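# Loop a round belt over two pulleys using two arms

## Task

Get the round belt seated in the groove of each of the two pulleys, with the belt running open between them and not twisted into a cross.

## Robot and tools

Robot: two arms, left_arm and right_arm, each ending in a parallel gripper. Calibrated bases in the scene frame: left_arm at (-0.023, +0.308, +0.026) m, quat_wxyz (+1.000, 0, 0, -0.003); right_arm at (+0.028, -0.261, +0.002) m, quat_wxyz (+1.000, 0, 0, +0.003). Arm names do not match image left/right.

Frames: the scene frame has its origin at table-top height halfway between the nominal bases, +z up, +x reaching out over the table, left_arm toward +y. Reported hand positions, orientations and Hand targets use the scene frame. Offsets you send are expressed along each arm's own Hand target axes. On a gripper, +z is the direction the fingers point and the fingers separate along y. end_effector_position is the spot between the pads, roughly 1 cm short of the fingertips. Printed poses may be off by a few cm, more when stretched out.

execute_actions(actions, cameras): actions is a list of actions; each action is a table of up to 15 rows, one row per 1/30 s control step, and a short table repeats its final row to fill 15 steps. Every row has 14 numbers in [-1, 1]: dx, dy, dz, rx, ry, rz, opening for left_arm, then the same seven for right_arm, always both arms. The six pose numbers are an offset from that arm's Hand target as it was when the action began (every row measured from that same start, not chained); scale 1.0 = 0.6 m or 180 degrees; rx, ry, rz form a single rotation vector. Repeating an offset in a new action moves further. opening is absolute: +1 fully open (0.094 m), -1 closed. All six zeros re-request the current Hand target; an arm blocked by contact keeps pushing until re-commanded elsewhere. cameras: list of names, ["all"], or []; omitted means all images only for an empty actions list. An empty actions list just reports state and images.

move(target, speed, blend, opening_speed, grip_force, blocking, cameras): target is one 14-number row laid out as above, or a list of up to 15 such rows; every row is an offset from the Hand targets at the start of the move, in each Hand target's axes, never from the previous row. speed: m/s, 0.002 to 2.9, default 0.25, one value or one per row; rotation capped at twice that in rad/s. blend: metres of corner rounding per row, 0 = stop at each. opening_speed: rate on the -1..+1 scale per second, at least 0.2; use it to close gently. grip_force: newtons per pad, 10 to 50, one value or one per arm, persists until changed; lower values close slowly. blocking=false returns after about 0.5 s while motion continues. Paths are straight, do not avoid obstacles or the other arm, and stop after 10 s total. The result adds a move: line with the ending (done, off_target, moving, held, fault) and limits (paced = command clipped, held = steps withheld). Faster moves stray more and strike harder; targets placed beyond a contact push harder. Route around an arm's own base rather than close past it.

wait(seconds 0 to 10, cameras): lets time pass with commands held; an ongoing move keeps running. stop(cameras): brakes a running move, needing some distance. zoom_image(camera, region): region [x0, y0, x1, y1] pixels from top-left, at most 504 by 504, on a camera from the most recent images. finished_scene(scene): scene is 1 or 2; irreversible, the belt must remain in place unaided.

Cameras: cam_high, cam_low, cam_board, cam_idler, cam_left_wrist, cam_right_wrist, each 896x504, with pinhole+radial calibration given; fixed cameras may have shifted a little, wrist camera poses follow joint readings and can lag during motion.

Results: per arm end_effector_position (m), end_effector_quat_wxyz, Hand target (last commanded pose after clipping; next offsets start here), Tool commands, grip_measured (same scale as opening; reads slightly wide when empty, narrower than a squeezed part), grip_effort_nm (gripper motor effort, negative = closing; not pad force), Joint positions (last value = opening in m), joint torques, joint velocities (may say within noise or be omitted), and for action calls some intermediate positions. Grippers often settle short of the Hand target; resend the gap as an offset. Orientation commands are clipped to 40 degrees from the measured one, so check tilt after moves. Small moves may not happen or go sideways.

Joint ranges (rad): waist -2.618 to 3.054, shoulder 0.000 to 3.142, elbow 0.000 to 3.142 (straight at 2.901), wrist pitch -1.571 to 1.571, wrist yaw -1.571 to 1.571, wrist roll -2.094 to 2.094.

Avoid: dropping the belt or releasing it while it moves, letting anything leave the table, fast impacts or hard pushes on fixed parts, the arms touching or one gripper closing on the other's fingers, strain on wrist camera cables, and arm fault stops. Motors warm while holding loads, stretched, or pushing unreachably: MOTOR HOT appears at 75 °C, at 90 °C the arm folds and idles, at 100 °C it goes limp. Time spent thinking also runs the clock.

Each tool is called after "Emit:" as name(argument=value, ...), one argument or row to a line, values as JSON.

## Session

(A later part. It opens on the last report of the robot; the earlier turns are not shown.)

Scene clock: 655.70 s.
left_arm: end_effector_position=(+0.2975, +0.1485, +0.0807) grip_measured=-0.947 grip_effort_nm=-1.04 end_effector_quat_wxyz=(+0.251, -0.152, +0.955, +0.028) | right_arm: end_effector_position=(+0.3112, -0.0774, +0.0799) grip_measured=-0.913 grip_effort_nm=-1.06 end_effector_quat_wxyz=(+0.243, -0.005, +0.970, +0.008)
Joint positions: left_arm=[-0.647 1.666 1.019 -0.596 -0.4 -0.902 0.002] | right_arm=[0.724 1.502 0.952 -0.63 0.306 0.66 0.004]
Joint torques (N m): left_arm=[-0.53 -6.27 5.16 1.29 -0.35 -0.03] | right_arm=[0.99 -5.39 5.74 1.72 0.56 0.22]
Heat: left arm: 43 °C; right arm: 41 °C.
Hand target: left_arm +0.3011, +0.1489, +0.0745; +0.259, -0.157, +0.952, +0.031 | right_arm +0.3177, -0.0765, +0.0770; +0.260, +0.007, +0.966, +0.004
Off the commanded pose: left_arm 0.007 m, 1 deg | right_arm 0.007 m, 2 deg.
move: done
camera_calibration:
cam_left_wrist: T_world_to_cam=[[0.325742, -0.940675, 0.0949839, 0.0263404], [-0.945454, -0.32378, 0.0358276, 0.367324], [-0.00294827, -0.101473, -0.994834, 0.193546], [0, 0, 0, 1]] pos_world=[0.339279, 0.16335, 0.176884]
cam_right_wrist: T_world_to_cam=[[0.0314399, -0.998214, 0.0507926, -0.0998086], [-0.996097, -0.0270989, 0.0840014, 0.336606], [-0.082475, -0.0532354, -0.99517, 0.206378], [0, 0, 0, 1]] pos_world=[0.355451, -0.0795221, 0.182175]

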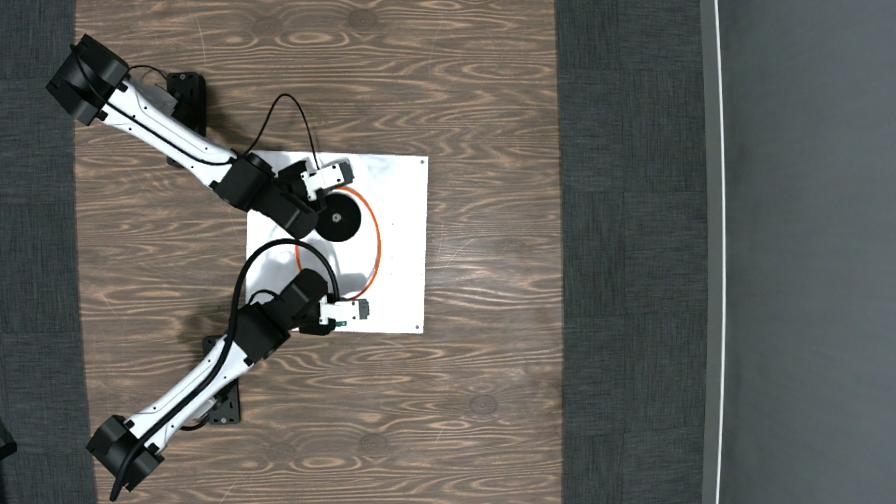

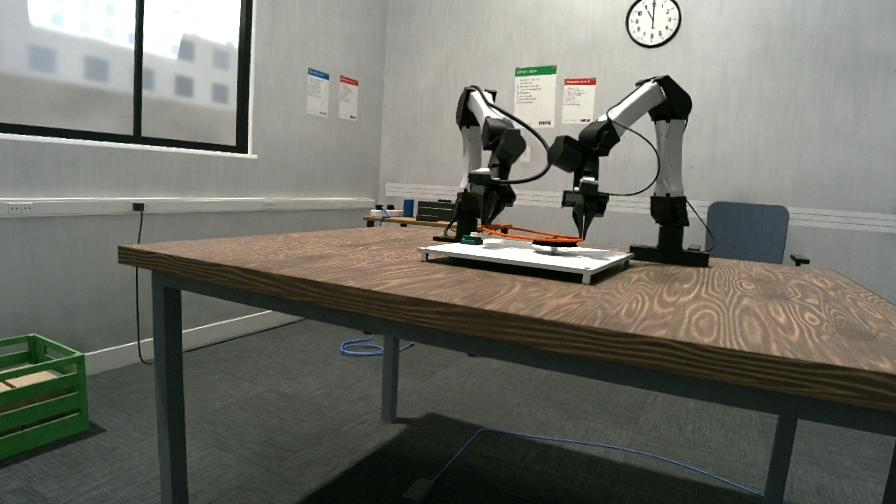

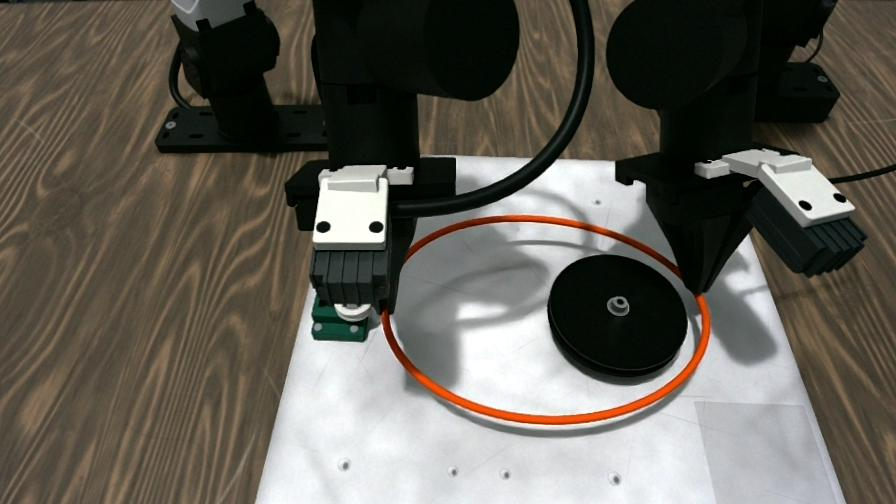

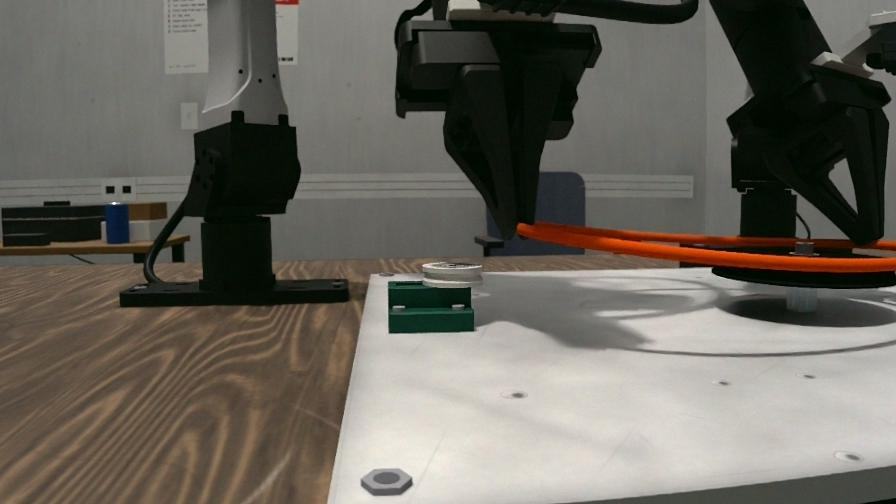

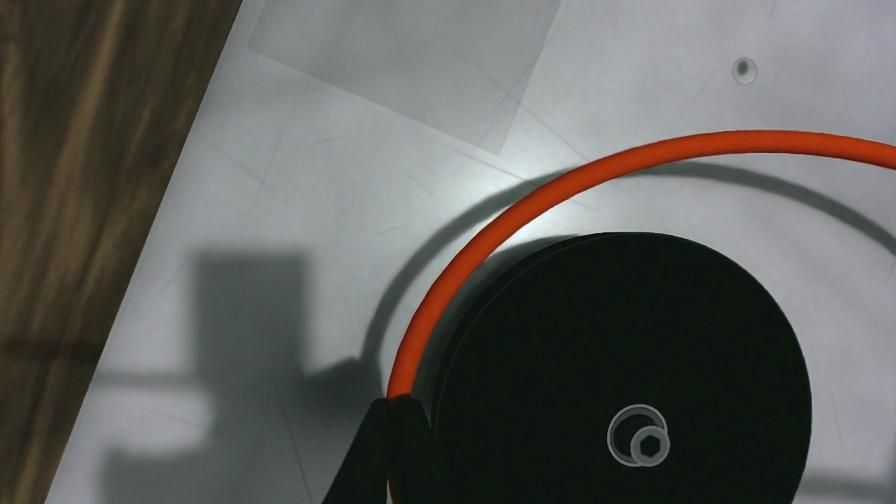

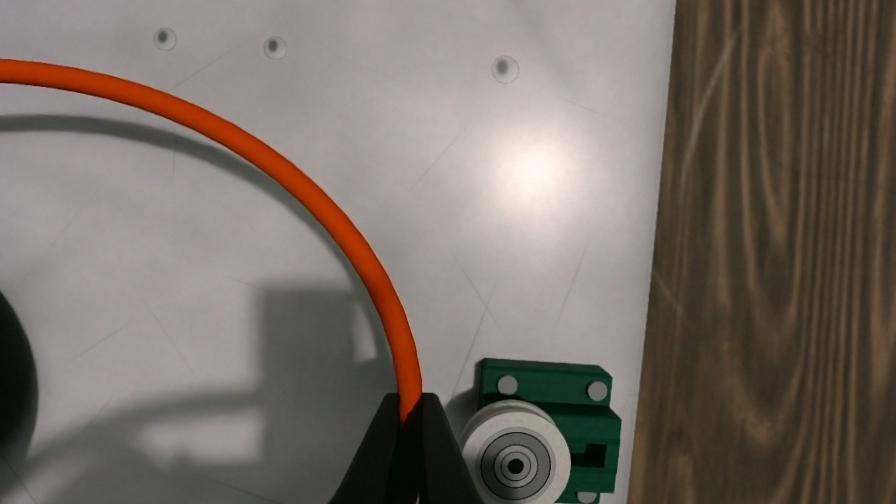

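Emit:
move(
  target=[0.0075,0.0003,0.0129,0,0,0,-1,0.0059,-0.0001,0.0101,0,0,0,-1],
  speed=0.04,
  cameras=["cam_low","cam_board","cam_idler","cam_left_wrist"],
)

Emit:
zoom_image(
  camera="cam_idler",
  region=[680, 200, 896, 320],
)

Emit:
zoom_image(
  camera="cam_low",
  region=[440, 200, 640, 290],
)

Emit:
zoom_image(
  camera="cam_board",
  region=[520, 220, 740, 420],
)

Scene clock: 676.37 s.
left_arm: end_effector_position=(+0.2978, +0.1483, +0.0720) grip_measured=-0.947 grip_effort_nm=-1.04 end_effector_quat_wxyz=(+0.252, -0.152, +0.955, +0.028) | right_arm: end_effector_position=(+0.3121, -0.0766, +0.0739) grip_measured=-0.913 grip_effort_nm=-1.06 end_effector_quat_wxyz=(+0.244, -0.004, +0.970, +0.009)
Joint positions: left_arm=[-0.647 1.682 0.998 -0.559 -0.4 -0.902 0.002] | right_arm=[0.724 1.512 0.936 -0.601 0.306 0.66 0.004]
Joint torques (N m): left_arm=[-0.4 -6.04 4.79 1.26 -0.29 -0.06] | right_arm=[1.01 -5.55 5.31 1.73 0.56 0.22]
Heat: left arm: 41 °C; right arm: 39 °C.
Hand target: left_arm +0.3010, +0.1489, +0.0655; +0.259, -0.157, +0.952, +0.031 | right_arm +0.3176, -0.0766, +0.0699; +0.260, +0.007, +0.966, +0.004
Off the commanded pose: left_arm 0.007 m, 1 deg | right_arm 0.007 m, 2 deg.
move: done
camera_calibration:
cam_left_wrist: T_world_to_cam=[[0.325624, -0.940674, 0.0954079, 0.026882], [-0.945496, -0.323689, 0.0355371, 0.367809], [-0.00254635, -0.101779, -0.994804, 0.18478], [0, 0, 0, 1]] pos_world=[0.339479, 0.16315, 0.168184]
Images, in order (width x height): cam_low 896x504, cam_board 896x504, cam_idler 896x504, cam_left_wrist 896x504.

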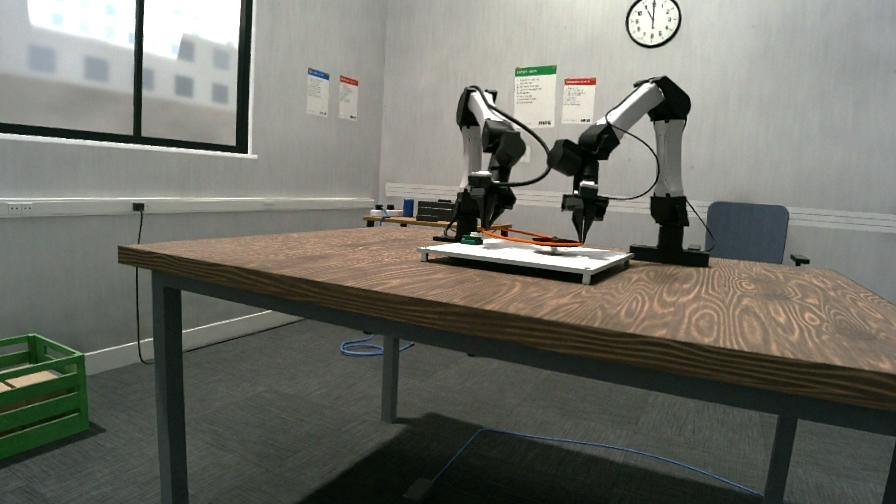

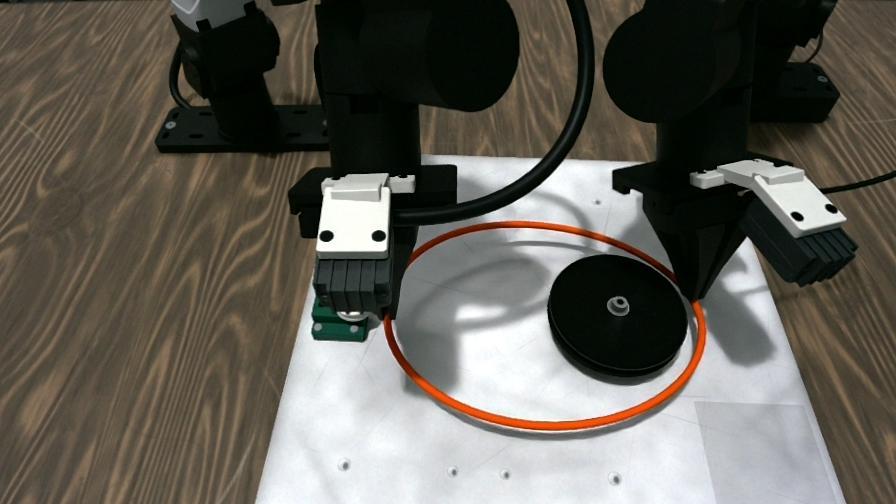

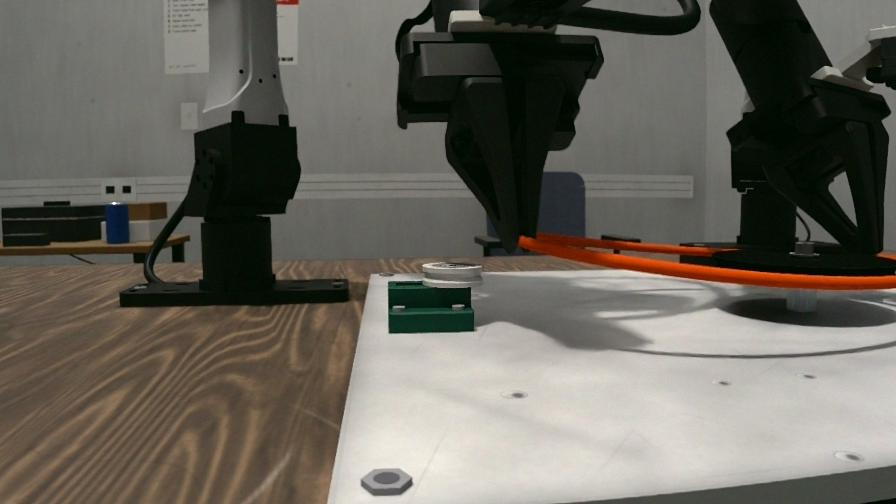

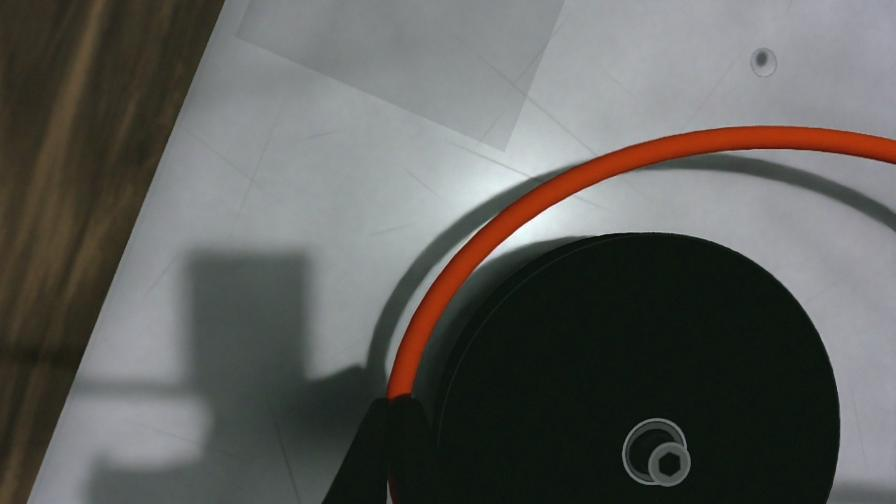

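Scaled by 2.333 from the camera's 896x504 image, which has a finer 1280x720 frame.

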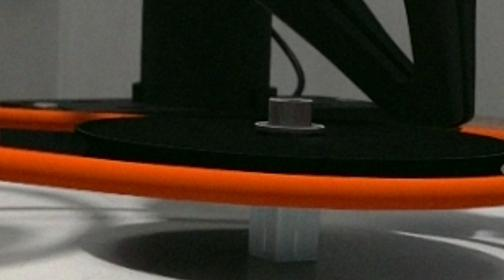

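Scaled by 2.520 from the camera's 896x504 image, which has a finer 1280x720 frame.

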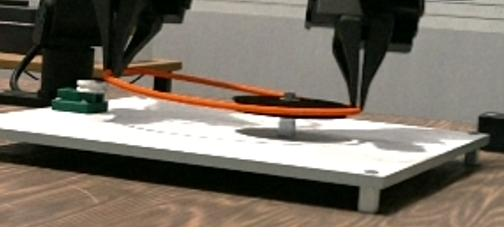

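Scaled by 2.291 from the camera's 896x504 image, which has a finer 1280x720 frame.

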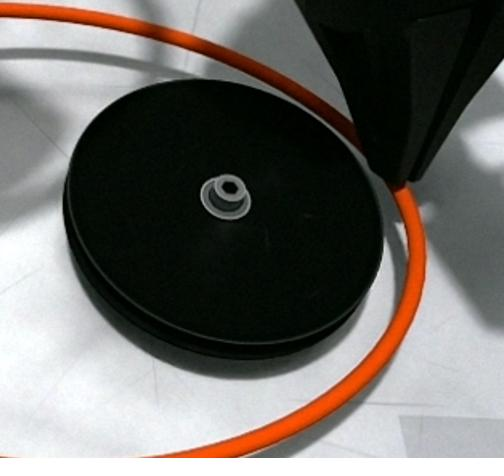

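Emit:
move(
  target=[0,0,0,0,0,0,-1,0.0165,-0.0502,-0.0102,0,0,0,-1],
  speed=0.05,
  cameras=["cam_low","cam_board","cam_idler","cam_right_wrist"],
)

Scene clock: 697.27 s.
left_arm: end_effector_position=(+0.2997, +0.1469, +0.0728) grip_measured=-0.947 grip_effort_nm=-1.04 end_effector_quat_wxyz=(+0.255, -0.153, +0.954, +0.024) | right_arm: end_effector_position=(+0.3026, -0.1014, +0.0667) grip_measured=-0.913 grip_effort_nm=-1.06 end_effector_quat_wxyz=(+0.247, +0.004, +0.969, +0.004)
Joint positions: left_arm=[-0.647 1.682 0.998 -0.549 -0.4 -0.902 0.002] | right_arm=[0.686 1.434 0.833 -0.57 0.306 0.638 0.004]
Joint torques (N m): left_arm=[-0.32 -6.27 5.16 1.24 -0.33 0] | right_arm=[-0.47 -8.4 5.04 1.53 0.33 -0.1]
Heat: left arm: 40 °C; right arm: 37 °C.
Hand target: left_arm +0.3010, +0.1489, +0.0655; +0.259, -0.157, +0.952, +0.031 | right_arm +0.3057, -0.1065, +0.0699; +0.260, +0.007, +0.966, +0.004
Off the commanded pose: left_arm 0.008 m, 1 deg | right_arm 0.007 m, 2 deg.
move: done
camera_calibration:
cam_right_wrist: T_world_to_cam=[[0.0110985, -0.998398, 0.0554859, -0.117025], [-0.996993, -0.00679274, 0.0771958, 0.331293], [-0.0766952, -0.0561758, -0.995471, 0.189201], [0, 0, 0, 1]] pos_world=[0.346107, -0.103959, 0.169263]
Images, in order (width x height): cam_low 896x504, cam_board 896x504, cam_idler 896x504, cam_right_wrist 896x504.

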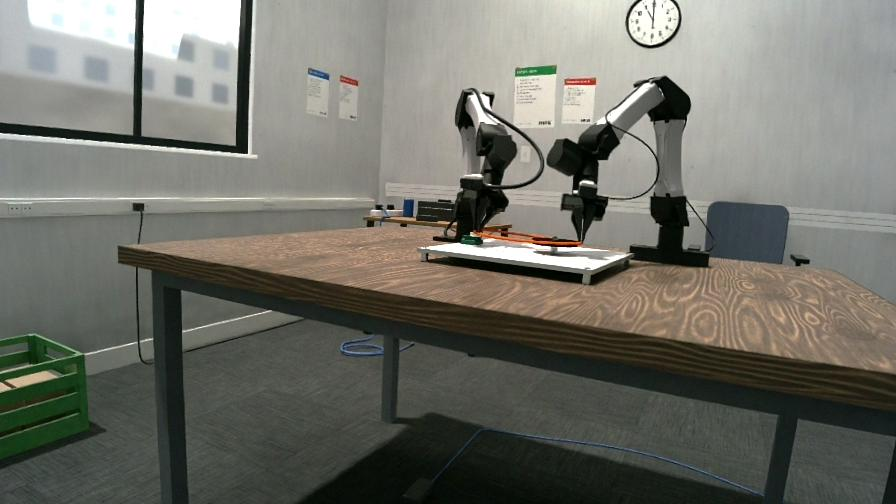

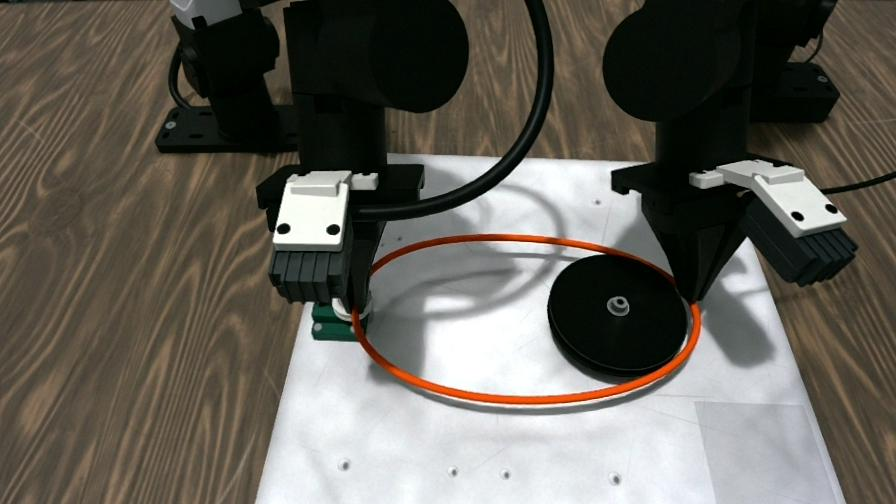

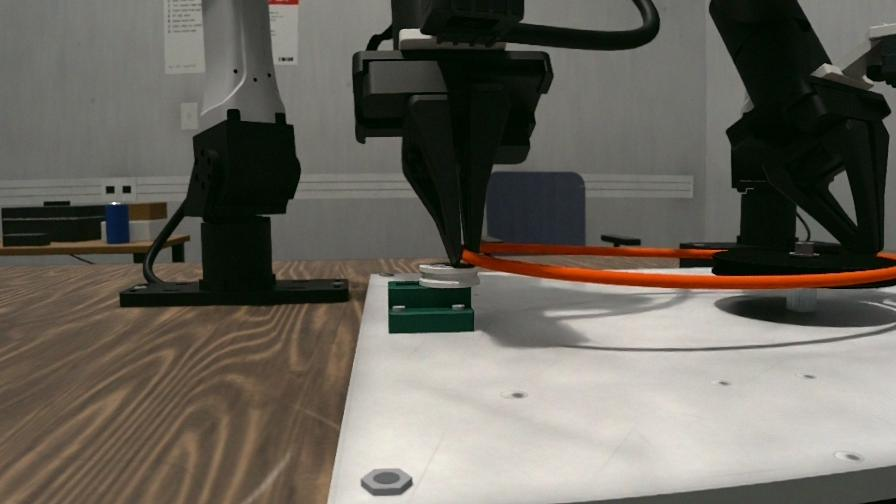

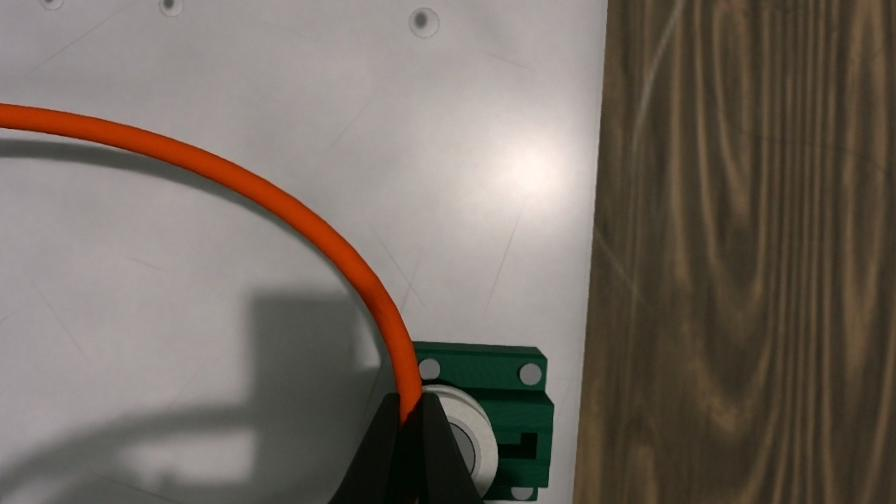

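Emit:
move(
  target=[
    [0,0,0,0,0,0,-1,-0.0088,0.0002,-0.0218,0,0,0,-1],
    [0,0,0,0,0,0,-1,0.003,-0.0532,-0.037,0,0,0,-1],
  ],
  speed=0.05,
  blend=[0.003,0],
  cameras=["cam_low","cam_board","cam_idler","cam_right_wrist"],
)

Emit:
zoom_image(
  camera="cam_idler",
  region=[340, 180, 540, 310],
)

Emit:
zoom_image(
  camera="cam_idler",
  region=[680, 200, 896, 320],
)

Scene clock: 712.00 s.
left_arm: end_effector_position=(+0.2999, +0.1457, +0.0730) grip_measured=-0.947 grip_effort_nm=-1.04 end_effector_quat_wxyz=(+0.256, -0.153, +0.954, +0.023) | right_arm: end_effector_position=(+0.3039, -0.1173, +0.0947) grip_measured=-0.913 grip_effort_nm=-1.06 end_effector_quat_wxyz=(+0.278, +0.008, +0.960, +0.037)
Joint positions: left_arm=[-0.649 1.682 0.998 -0.546 -0.4 -0.902 0.002] | right_arm=[0.62 1.284 0.793 -0.57 0.263 0.574 0.004]
Joint torques (N m): left_arm=[-0.31 -6.23 4.85 1.24 -0.33 0] | right_arm=[-1.26 -7.13 5.31 0.84 0.39 -0.15]
Heat: left arm: 39 °C; right arm: 37 °C.
Hand target: left_arm +0.3010, +0.1489, +0.0655; +0.259, -0.157, +0.952, +0.031 | right_arm +0.2926, -0.1384, +0.0878; +0.260, +0.007, +0.966, +0.004
Off the commanded pose: left_arm 0.008 m, 1 deg | right_arm 0.025 m, 4 deg.
move: off_target (right_arm)
camera_calibration:
cam_right_wrist: T_world_to_cam=[[0.0181044, -0.999796, -0.00897391, -0.130666], [-0.999779, -0.0181988, 0.0105572, 0.33609], [-0.0107184, 0.00878079, -0.999904, 0.204226], [0, 0, 0, 1]] pos_world=[0.34057, -0.126316, 0.199486]
Images, in order (width x height): cam_low 896x504, cam_board 896x504, cam_idler 896x504, cam_right_wrist 896x504.

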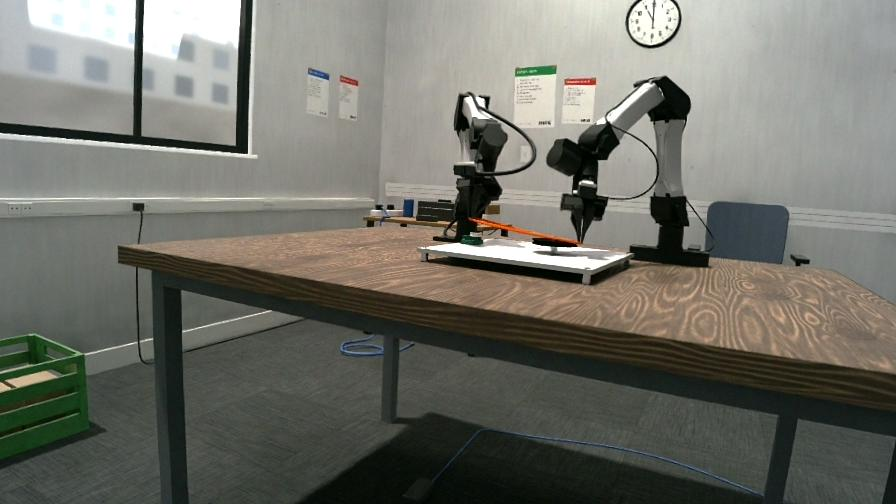

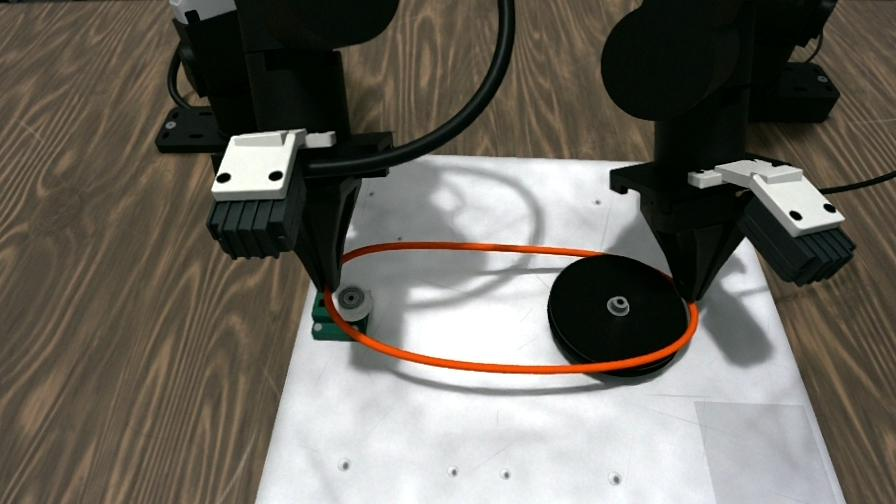

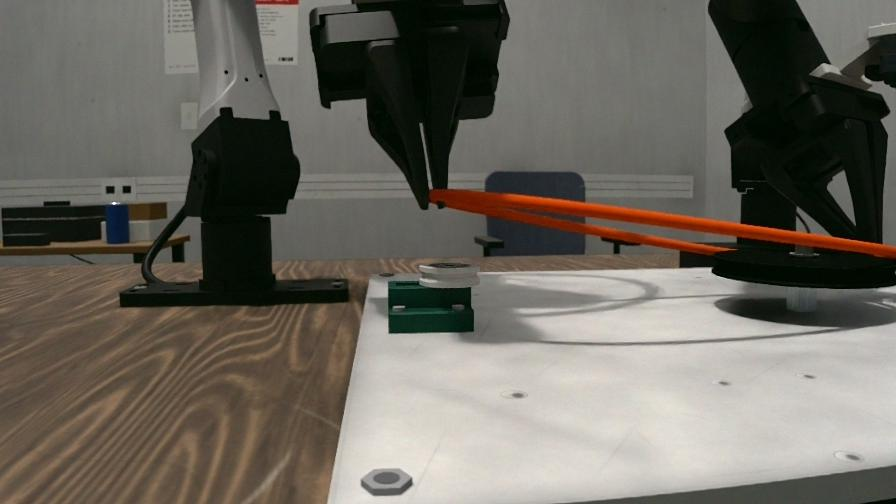

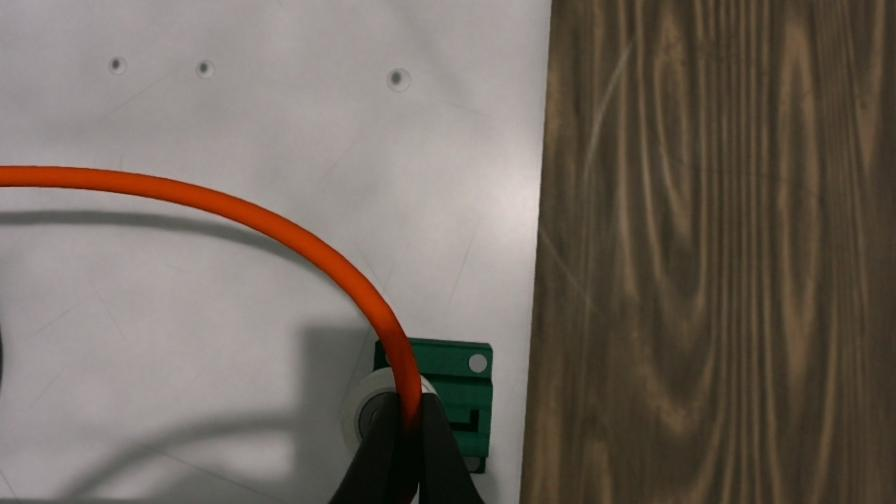

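Scaled by 2.520 from the camera's 896x504 image, which has a finer 1280x720 frame.

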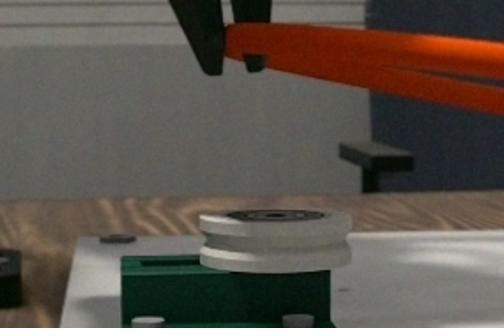

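Scaled by 2.333 from the camera's 896x504 image, which has a finer 1280x720 frame.

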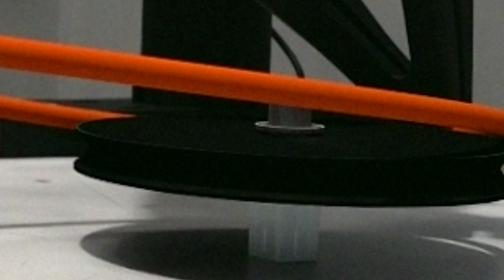

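Emit:
move(
  target=[0.0025,0,0.0043,0,0,0,-1,-0.0118,0.084,0.0422,0,0,0,-1],
  speed=0.06,
  cameras=["cam_board","cam_idler","cam_right_wrist","cam_left_wrist","cam_high"],
)

Emit:
zoom_image(
  camera="cam_idler",
  region=[680, 200, 896, 320],
)

Scene clock: 732.10 s.
left_arm: end_effector_position=(+0.2989, +0.1464, +0.0715) grip_measured=-0.947 grip_effort_nm=-1.04 end_effector_quat_wxyz=(+0.255, -0.152, +0.955, +0.024) | right_arm: end_effector_position=(+0.3026, -0.0909, +0.0662) grip_measured=-0.913 grip_effort_nm=-1.06 end_effector_quat_wxyz=(+0.243, -0.005, +0.970, +0.009)
Joint positions: left_arm=[-0.649 1.682 0.992 -0.543 -0.4 -0.902 0.002] | right_arm=[0.706 1.458 0.855 -0.57 0.296 0.642 0.004]
Joint torques (N m): left_arm=[-0.16 -5.63 5 1.25 -0.32 0.01] | right_arm=[1.02 -4.36 8.39 1.48 0.58 0.23]
Heat: left arm: 39 °C; right arm: 37 °C.
Hand target: left_arm +0.3011, +0.1488, +0.0626; +0.259, -0.157, +0.952, +0.031 | right_arm +0.3120, -0.0881, +0.0700; +0.260, +0.007, +0.966, +0.004
Off the commanded pose: left_arm 0.010 m, 1 deg | right_arm 0.011 m, 2 deg.
move: off_target (right_arm)
camera_calibration:
cam_left_wrist: T_world_to_cam=[[0.322588, -0.940731, 0.104703, 0.0250539], [-0.94652, -0.321313, 0.0292935, 0.368697], [0.00608518, -0.108553, -0.994072, 0.182483], [0, 0, 0, 1]] pos_world=[0.339787, 0.161845, 0.167978]
cam_right_wrist: T_world_to_cam=[[0.0329863, -0.998249, 0.0490956, -0.112682], [-0.995998, -0.0287498, 0.0846268, 0.32864], [-0.0830672, -0.0516906, -0.995202, 0.191574], [0, 0, 0, 1]] pos_world=[0.346955, -0.0931339, 0.168376]
Images, in order (width x height): cam_high 896x504, cam_board 896x504, cam_idler 896x504, cam_left_wrist 896x504, cam_right_wrist 896x504.

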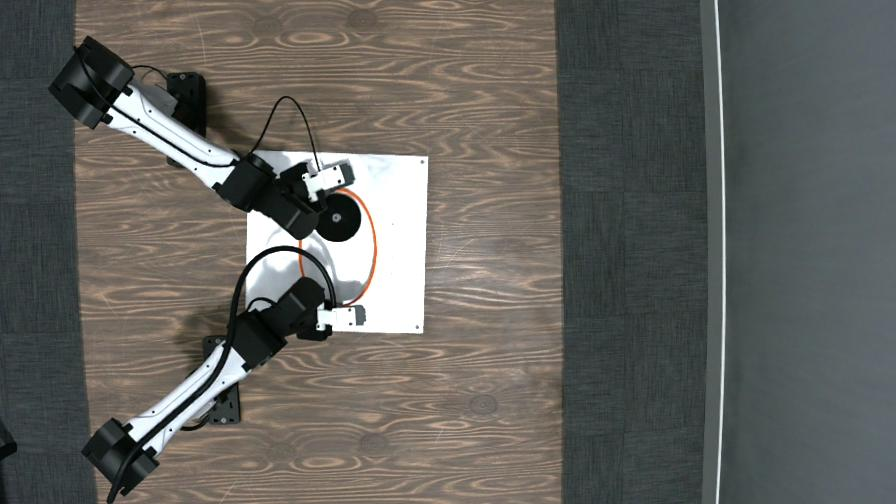

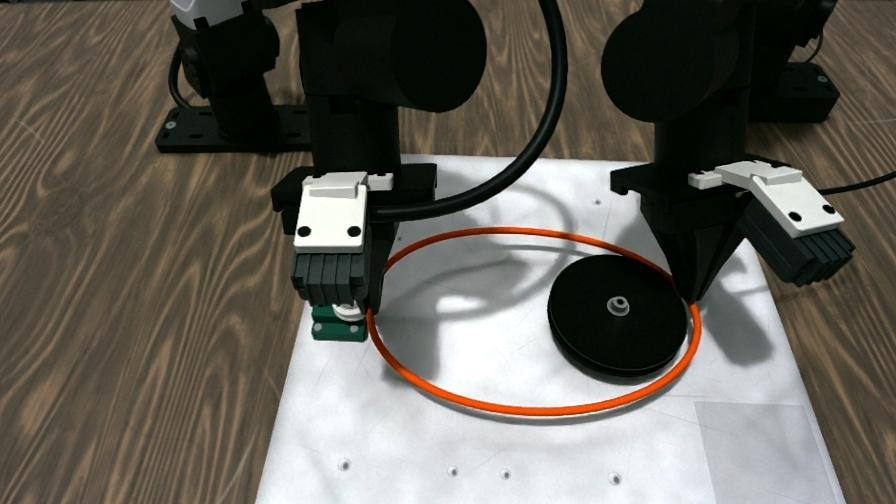

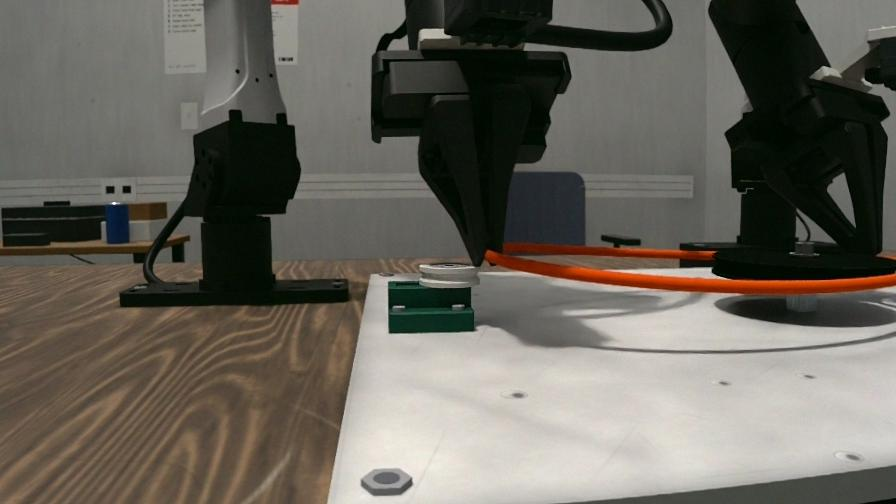

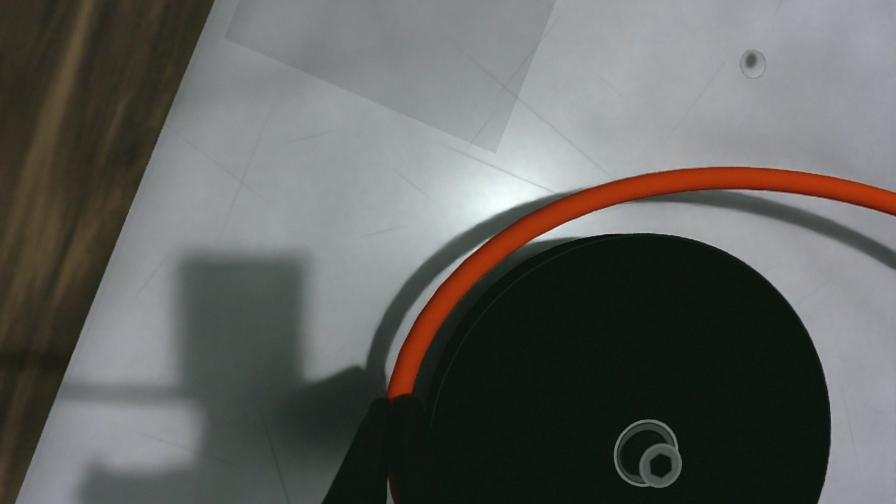

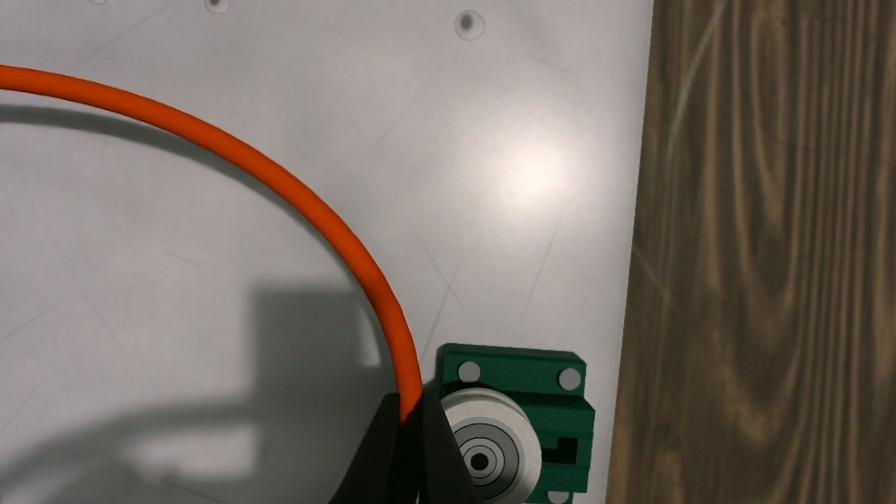

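Scaled by 2.333 from the camera's 896x504 image, which has a finer 1280x720 frame.

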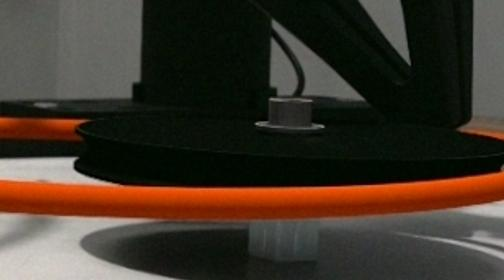

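Emit:
move(
  target=[0,0,0,0,0,0,-1,-0.0084,0.0002,-0.0144,0,0,0,-1],
  speed=0.05,
)

Scene clock: 743.67 s.
left_arm: end_effector_position=(+0.2989, +0.1464, +0.0715) grip_measured=-0.947 grip_effort_nm=-1.04 end_effector_quat_wxyz=(+0.255, -0.152, +0.955, +0.024) | right_arm: end_effector_position=(+0.3075, -0.0867, +0.0731) grip_measured=-0.913 grip_effort_nm=-1.06 end_effector_quat_wxyz=(+0.251, -0.004, +0.968, +0.016)
Joint positions: left_arm=[-0.649 1.682 0.992 -0.543 -0.4 -0.902 0.002] | right_arm=[0.706 1.458 0.876 -0.57 0.296 0.642 0.004]
Joint torques (N m): left_arm=[-0.38 -5.71 4.77 1.31 -0.26 0.02] | right_arm=[0.99 -5.81 9.14 1.07 0.58 0.22]
Heat: left arm: 38 °C; right arm: 39 °C.
Hand target: left_arm +0.3011, +0.1488, +0.0626; +0.259, -0.157, +0.952, +0.031 | right_arm +0.3120, -0.0881, +0.0800; +0.260, +0.007, +0.966, +0.004
Off the commanded pose: left_arm 0.009 m, 1 deg | right_arm 0.008 m, 2 deg.
move: done

Emit:
move(
  target=[0,0,0,0,0,0,-1,0.0135,-0.0368,-0.0025,0,0,0,-1],
  speed=0.04,
)

Scene clock: 751.80 s.
left_arm: end_effector_position=(+0.2995, +0.1460, +0.0718) grip_measured=-0.947 grip_effort_nm=-1.04 end_effector_quat_wxyz=(+0.256, -0.153, +0.954, +0.022) | right_arm: end_effector_position=(+0.3056, -0.0999, +0.0758) grip_measured=-0.913 grip_effort_nm=-1.06 end_effector_quat_wxyz=(+0.256, +0.003, +0.967, +0.015)
Joint positions: left_arm=[-0.649 1.682 0.992 -0.539 -0.4 -0.902 0.002] | right_arm=[0.678 1.411 0.841 -0.57 0.296 0.626 0.004]
Joint torques (N m): left_arm=[-0.46 -5.63 4.85 1.33 -0.29 0.02] | right_arm=[-0.46 -8.42 5.23 1.25 0.38 -0.09]
Heat: left arm: 38 °C; right arm: 39 °C.
Hand target: left_arm +0.3011, +0.1488, +0.0626; +0.259, -0.157, +0.952, +0.031 | right_arm +0.3040, -0.1101, +0.0770; +0.260, +0.007, +0.966, +0.004
Off the commanded pose: left_arm 0.010 m, 1 deg | right_arm 0.010 m, 1 deg.
move: done

Emit:
move(
  target=[0,0,0,0,0,0,-1,0.0108,-0.0337,0.0028,0,0,0,-1],
  speed=0.04,
  cameras=["cam_board","cam_idler","cam_right_wrist","cam_left_wrist","cam_high"],
)

Emit:
zoom_image(
  camera="cam_idler",
  region=[680, 200, 896, 320],
)

Emit:
zoom_image(
  camera="cam_board",
  region=[520, 220, 740, 420],
)

Scene clock: 761.73 s.
left_arm: end_effector_position=(+0.2997, +0.1458, +0.0719) grip_measured=-0.947 grip_effort_nm=-1.04 end_effector_quat_wxyz=(+0.257, -0.153, +0.954, +0.022) | right_arm: end_effector_position=(+0.3000, -0.1171, +0.0732) grip_measured=-0.913 grip_effort_nm=-1.06 end_effector_quat_wxyz=(+0.257, +0.003, +0.966, +0.019)
Joint positions: left_arm=[-0.649 1.682 0.992 -0.538 -0.4 -0.902 0.002] | right_arm=[0.633 1.344 0.774 -0.552 0.272 0.583 0.004]
Joint torques (N m): left_arm=[-0.18 -5.63 5.11 1.27 -0.32 -0.02] | right_arm=[-1.22 -7.47 4.9 1.35 0.37 -0.11]
Heat: left arm: 38 °C; right arm: 38 °C.
Hand target: left_arm +0.3011, +0.1488, +0.0626; +0.259, -0.157, +0.952, +0.031 | right_arm +0.2991, -0.1302, +0.0722; +0.260, +0.007, +0.966, +0.004
Off the commanded pose: left_arm 0.010 m, 1 deg | right_arm 0.013 m, 2 deg.
move: off_target (right_arm)
camera_calibration:
cam_left_wrist: T_world_to_cam=[[0.322227, -0.940421, 0.108523, 0.0239235], [-0.946613, -0.321259, 0.0267697, 0.369382], [0.00968931, -0.111355, -0.993733, 0.182101], [0, 0, 0, 1]] pos_world=[0.340189, 0.161444, 0.168476]
cam_right_wrist: T_world_to_cam=[[0.0193496, -0.999424, 0.0278923, -0.133683], [-0.998289, -0.0177728, 0.0557143, 0.328704], [-0.0551865, -0.0289226, -0.998057, 0.191564], [0, 0, 0, 1]] pos_world=[0.3413, -0.122224, 0.176608]
Images, in order (width x height): cam_high 896x504, cam_board 896x504, cam_idler 896x504, cam_left_wrist 896x504, cam_right_wrist 896x504.

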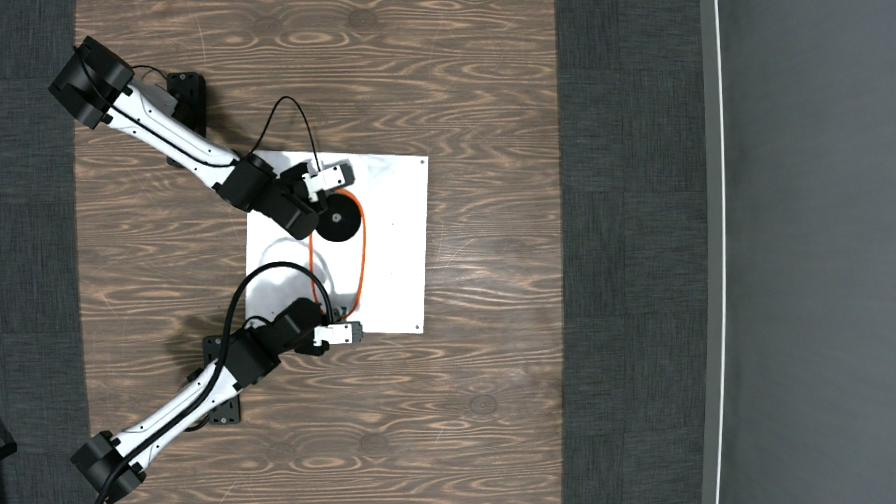

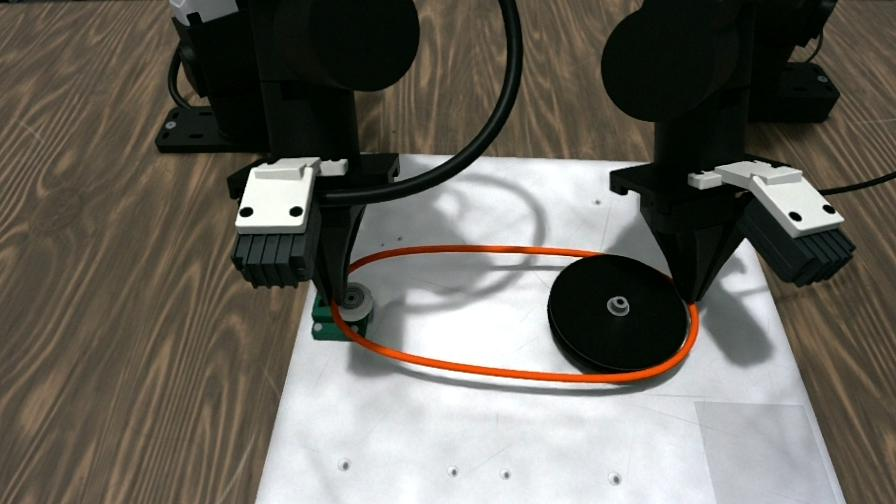

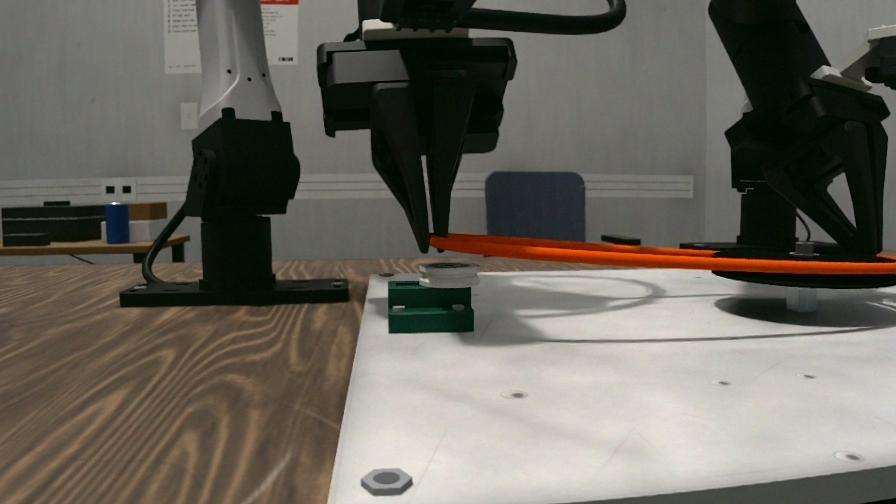

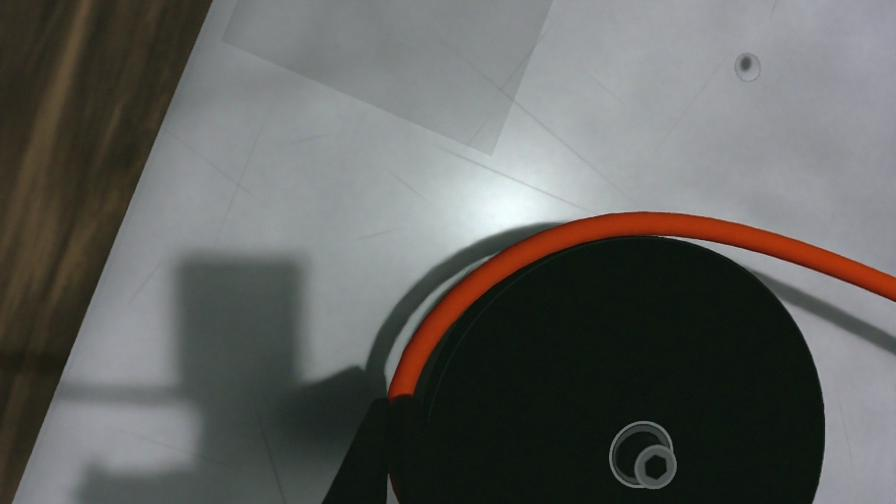

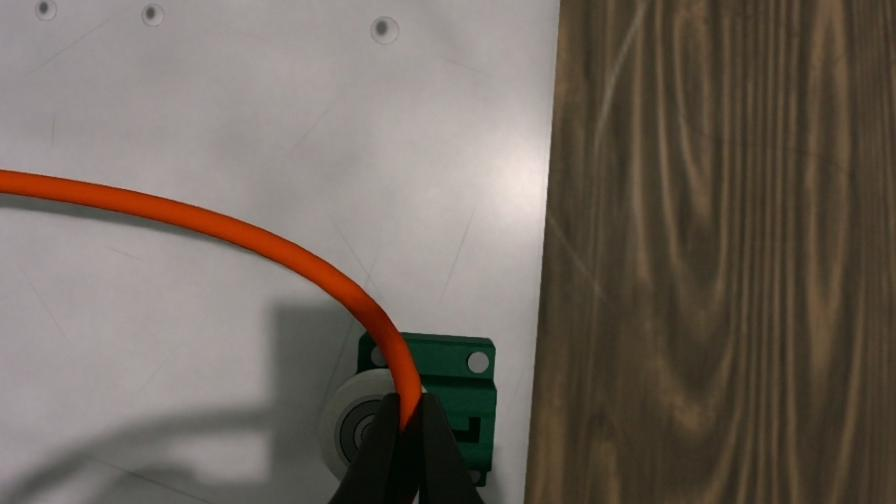

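Scaled by 2.333 from the camera's 896x504 image, which has a finer 1280x720 frame.

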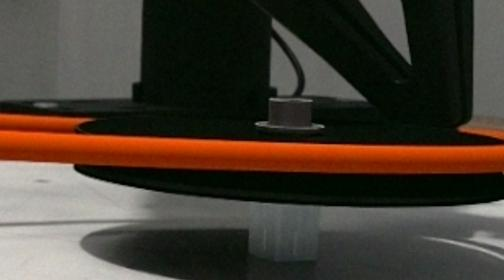

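Scaled by 2.291 from the camera's 896x504 image, which has a finer 1280x720 frame.

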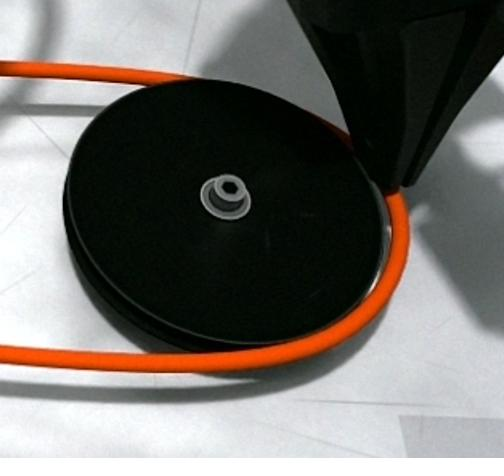

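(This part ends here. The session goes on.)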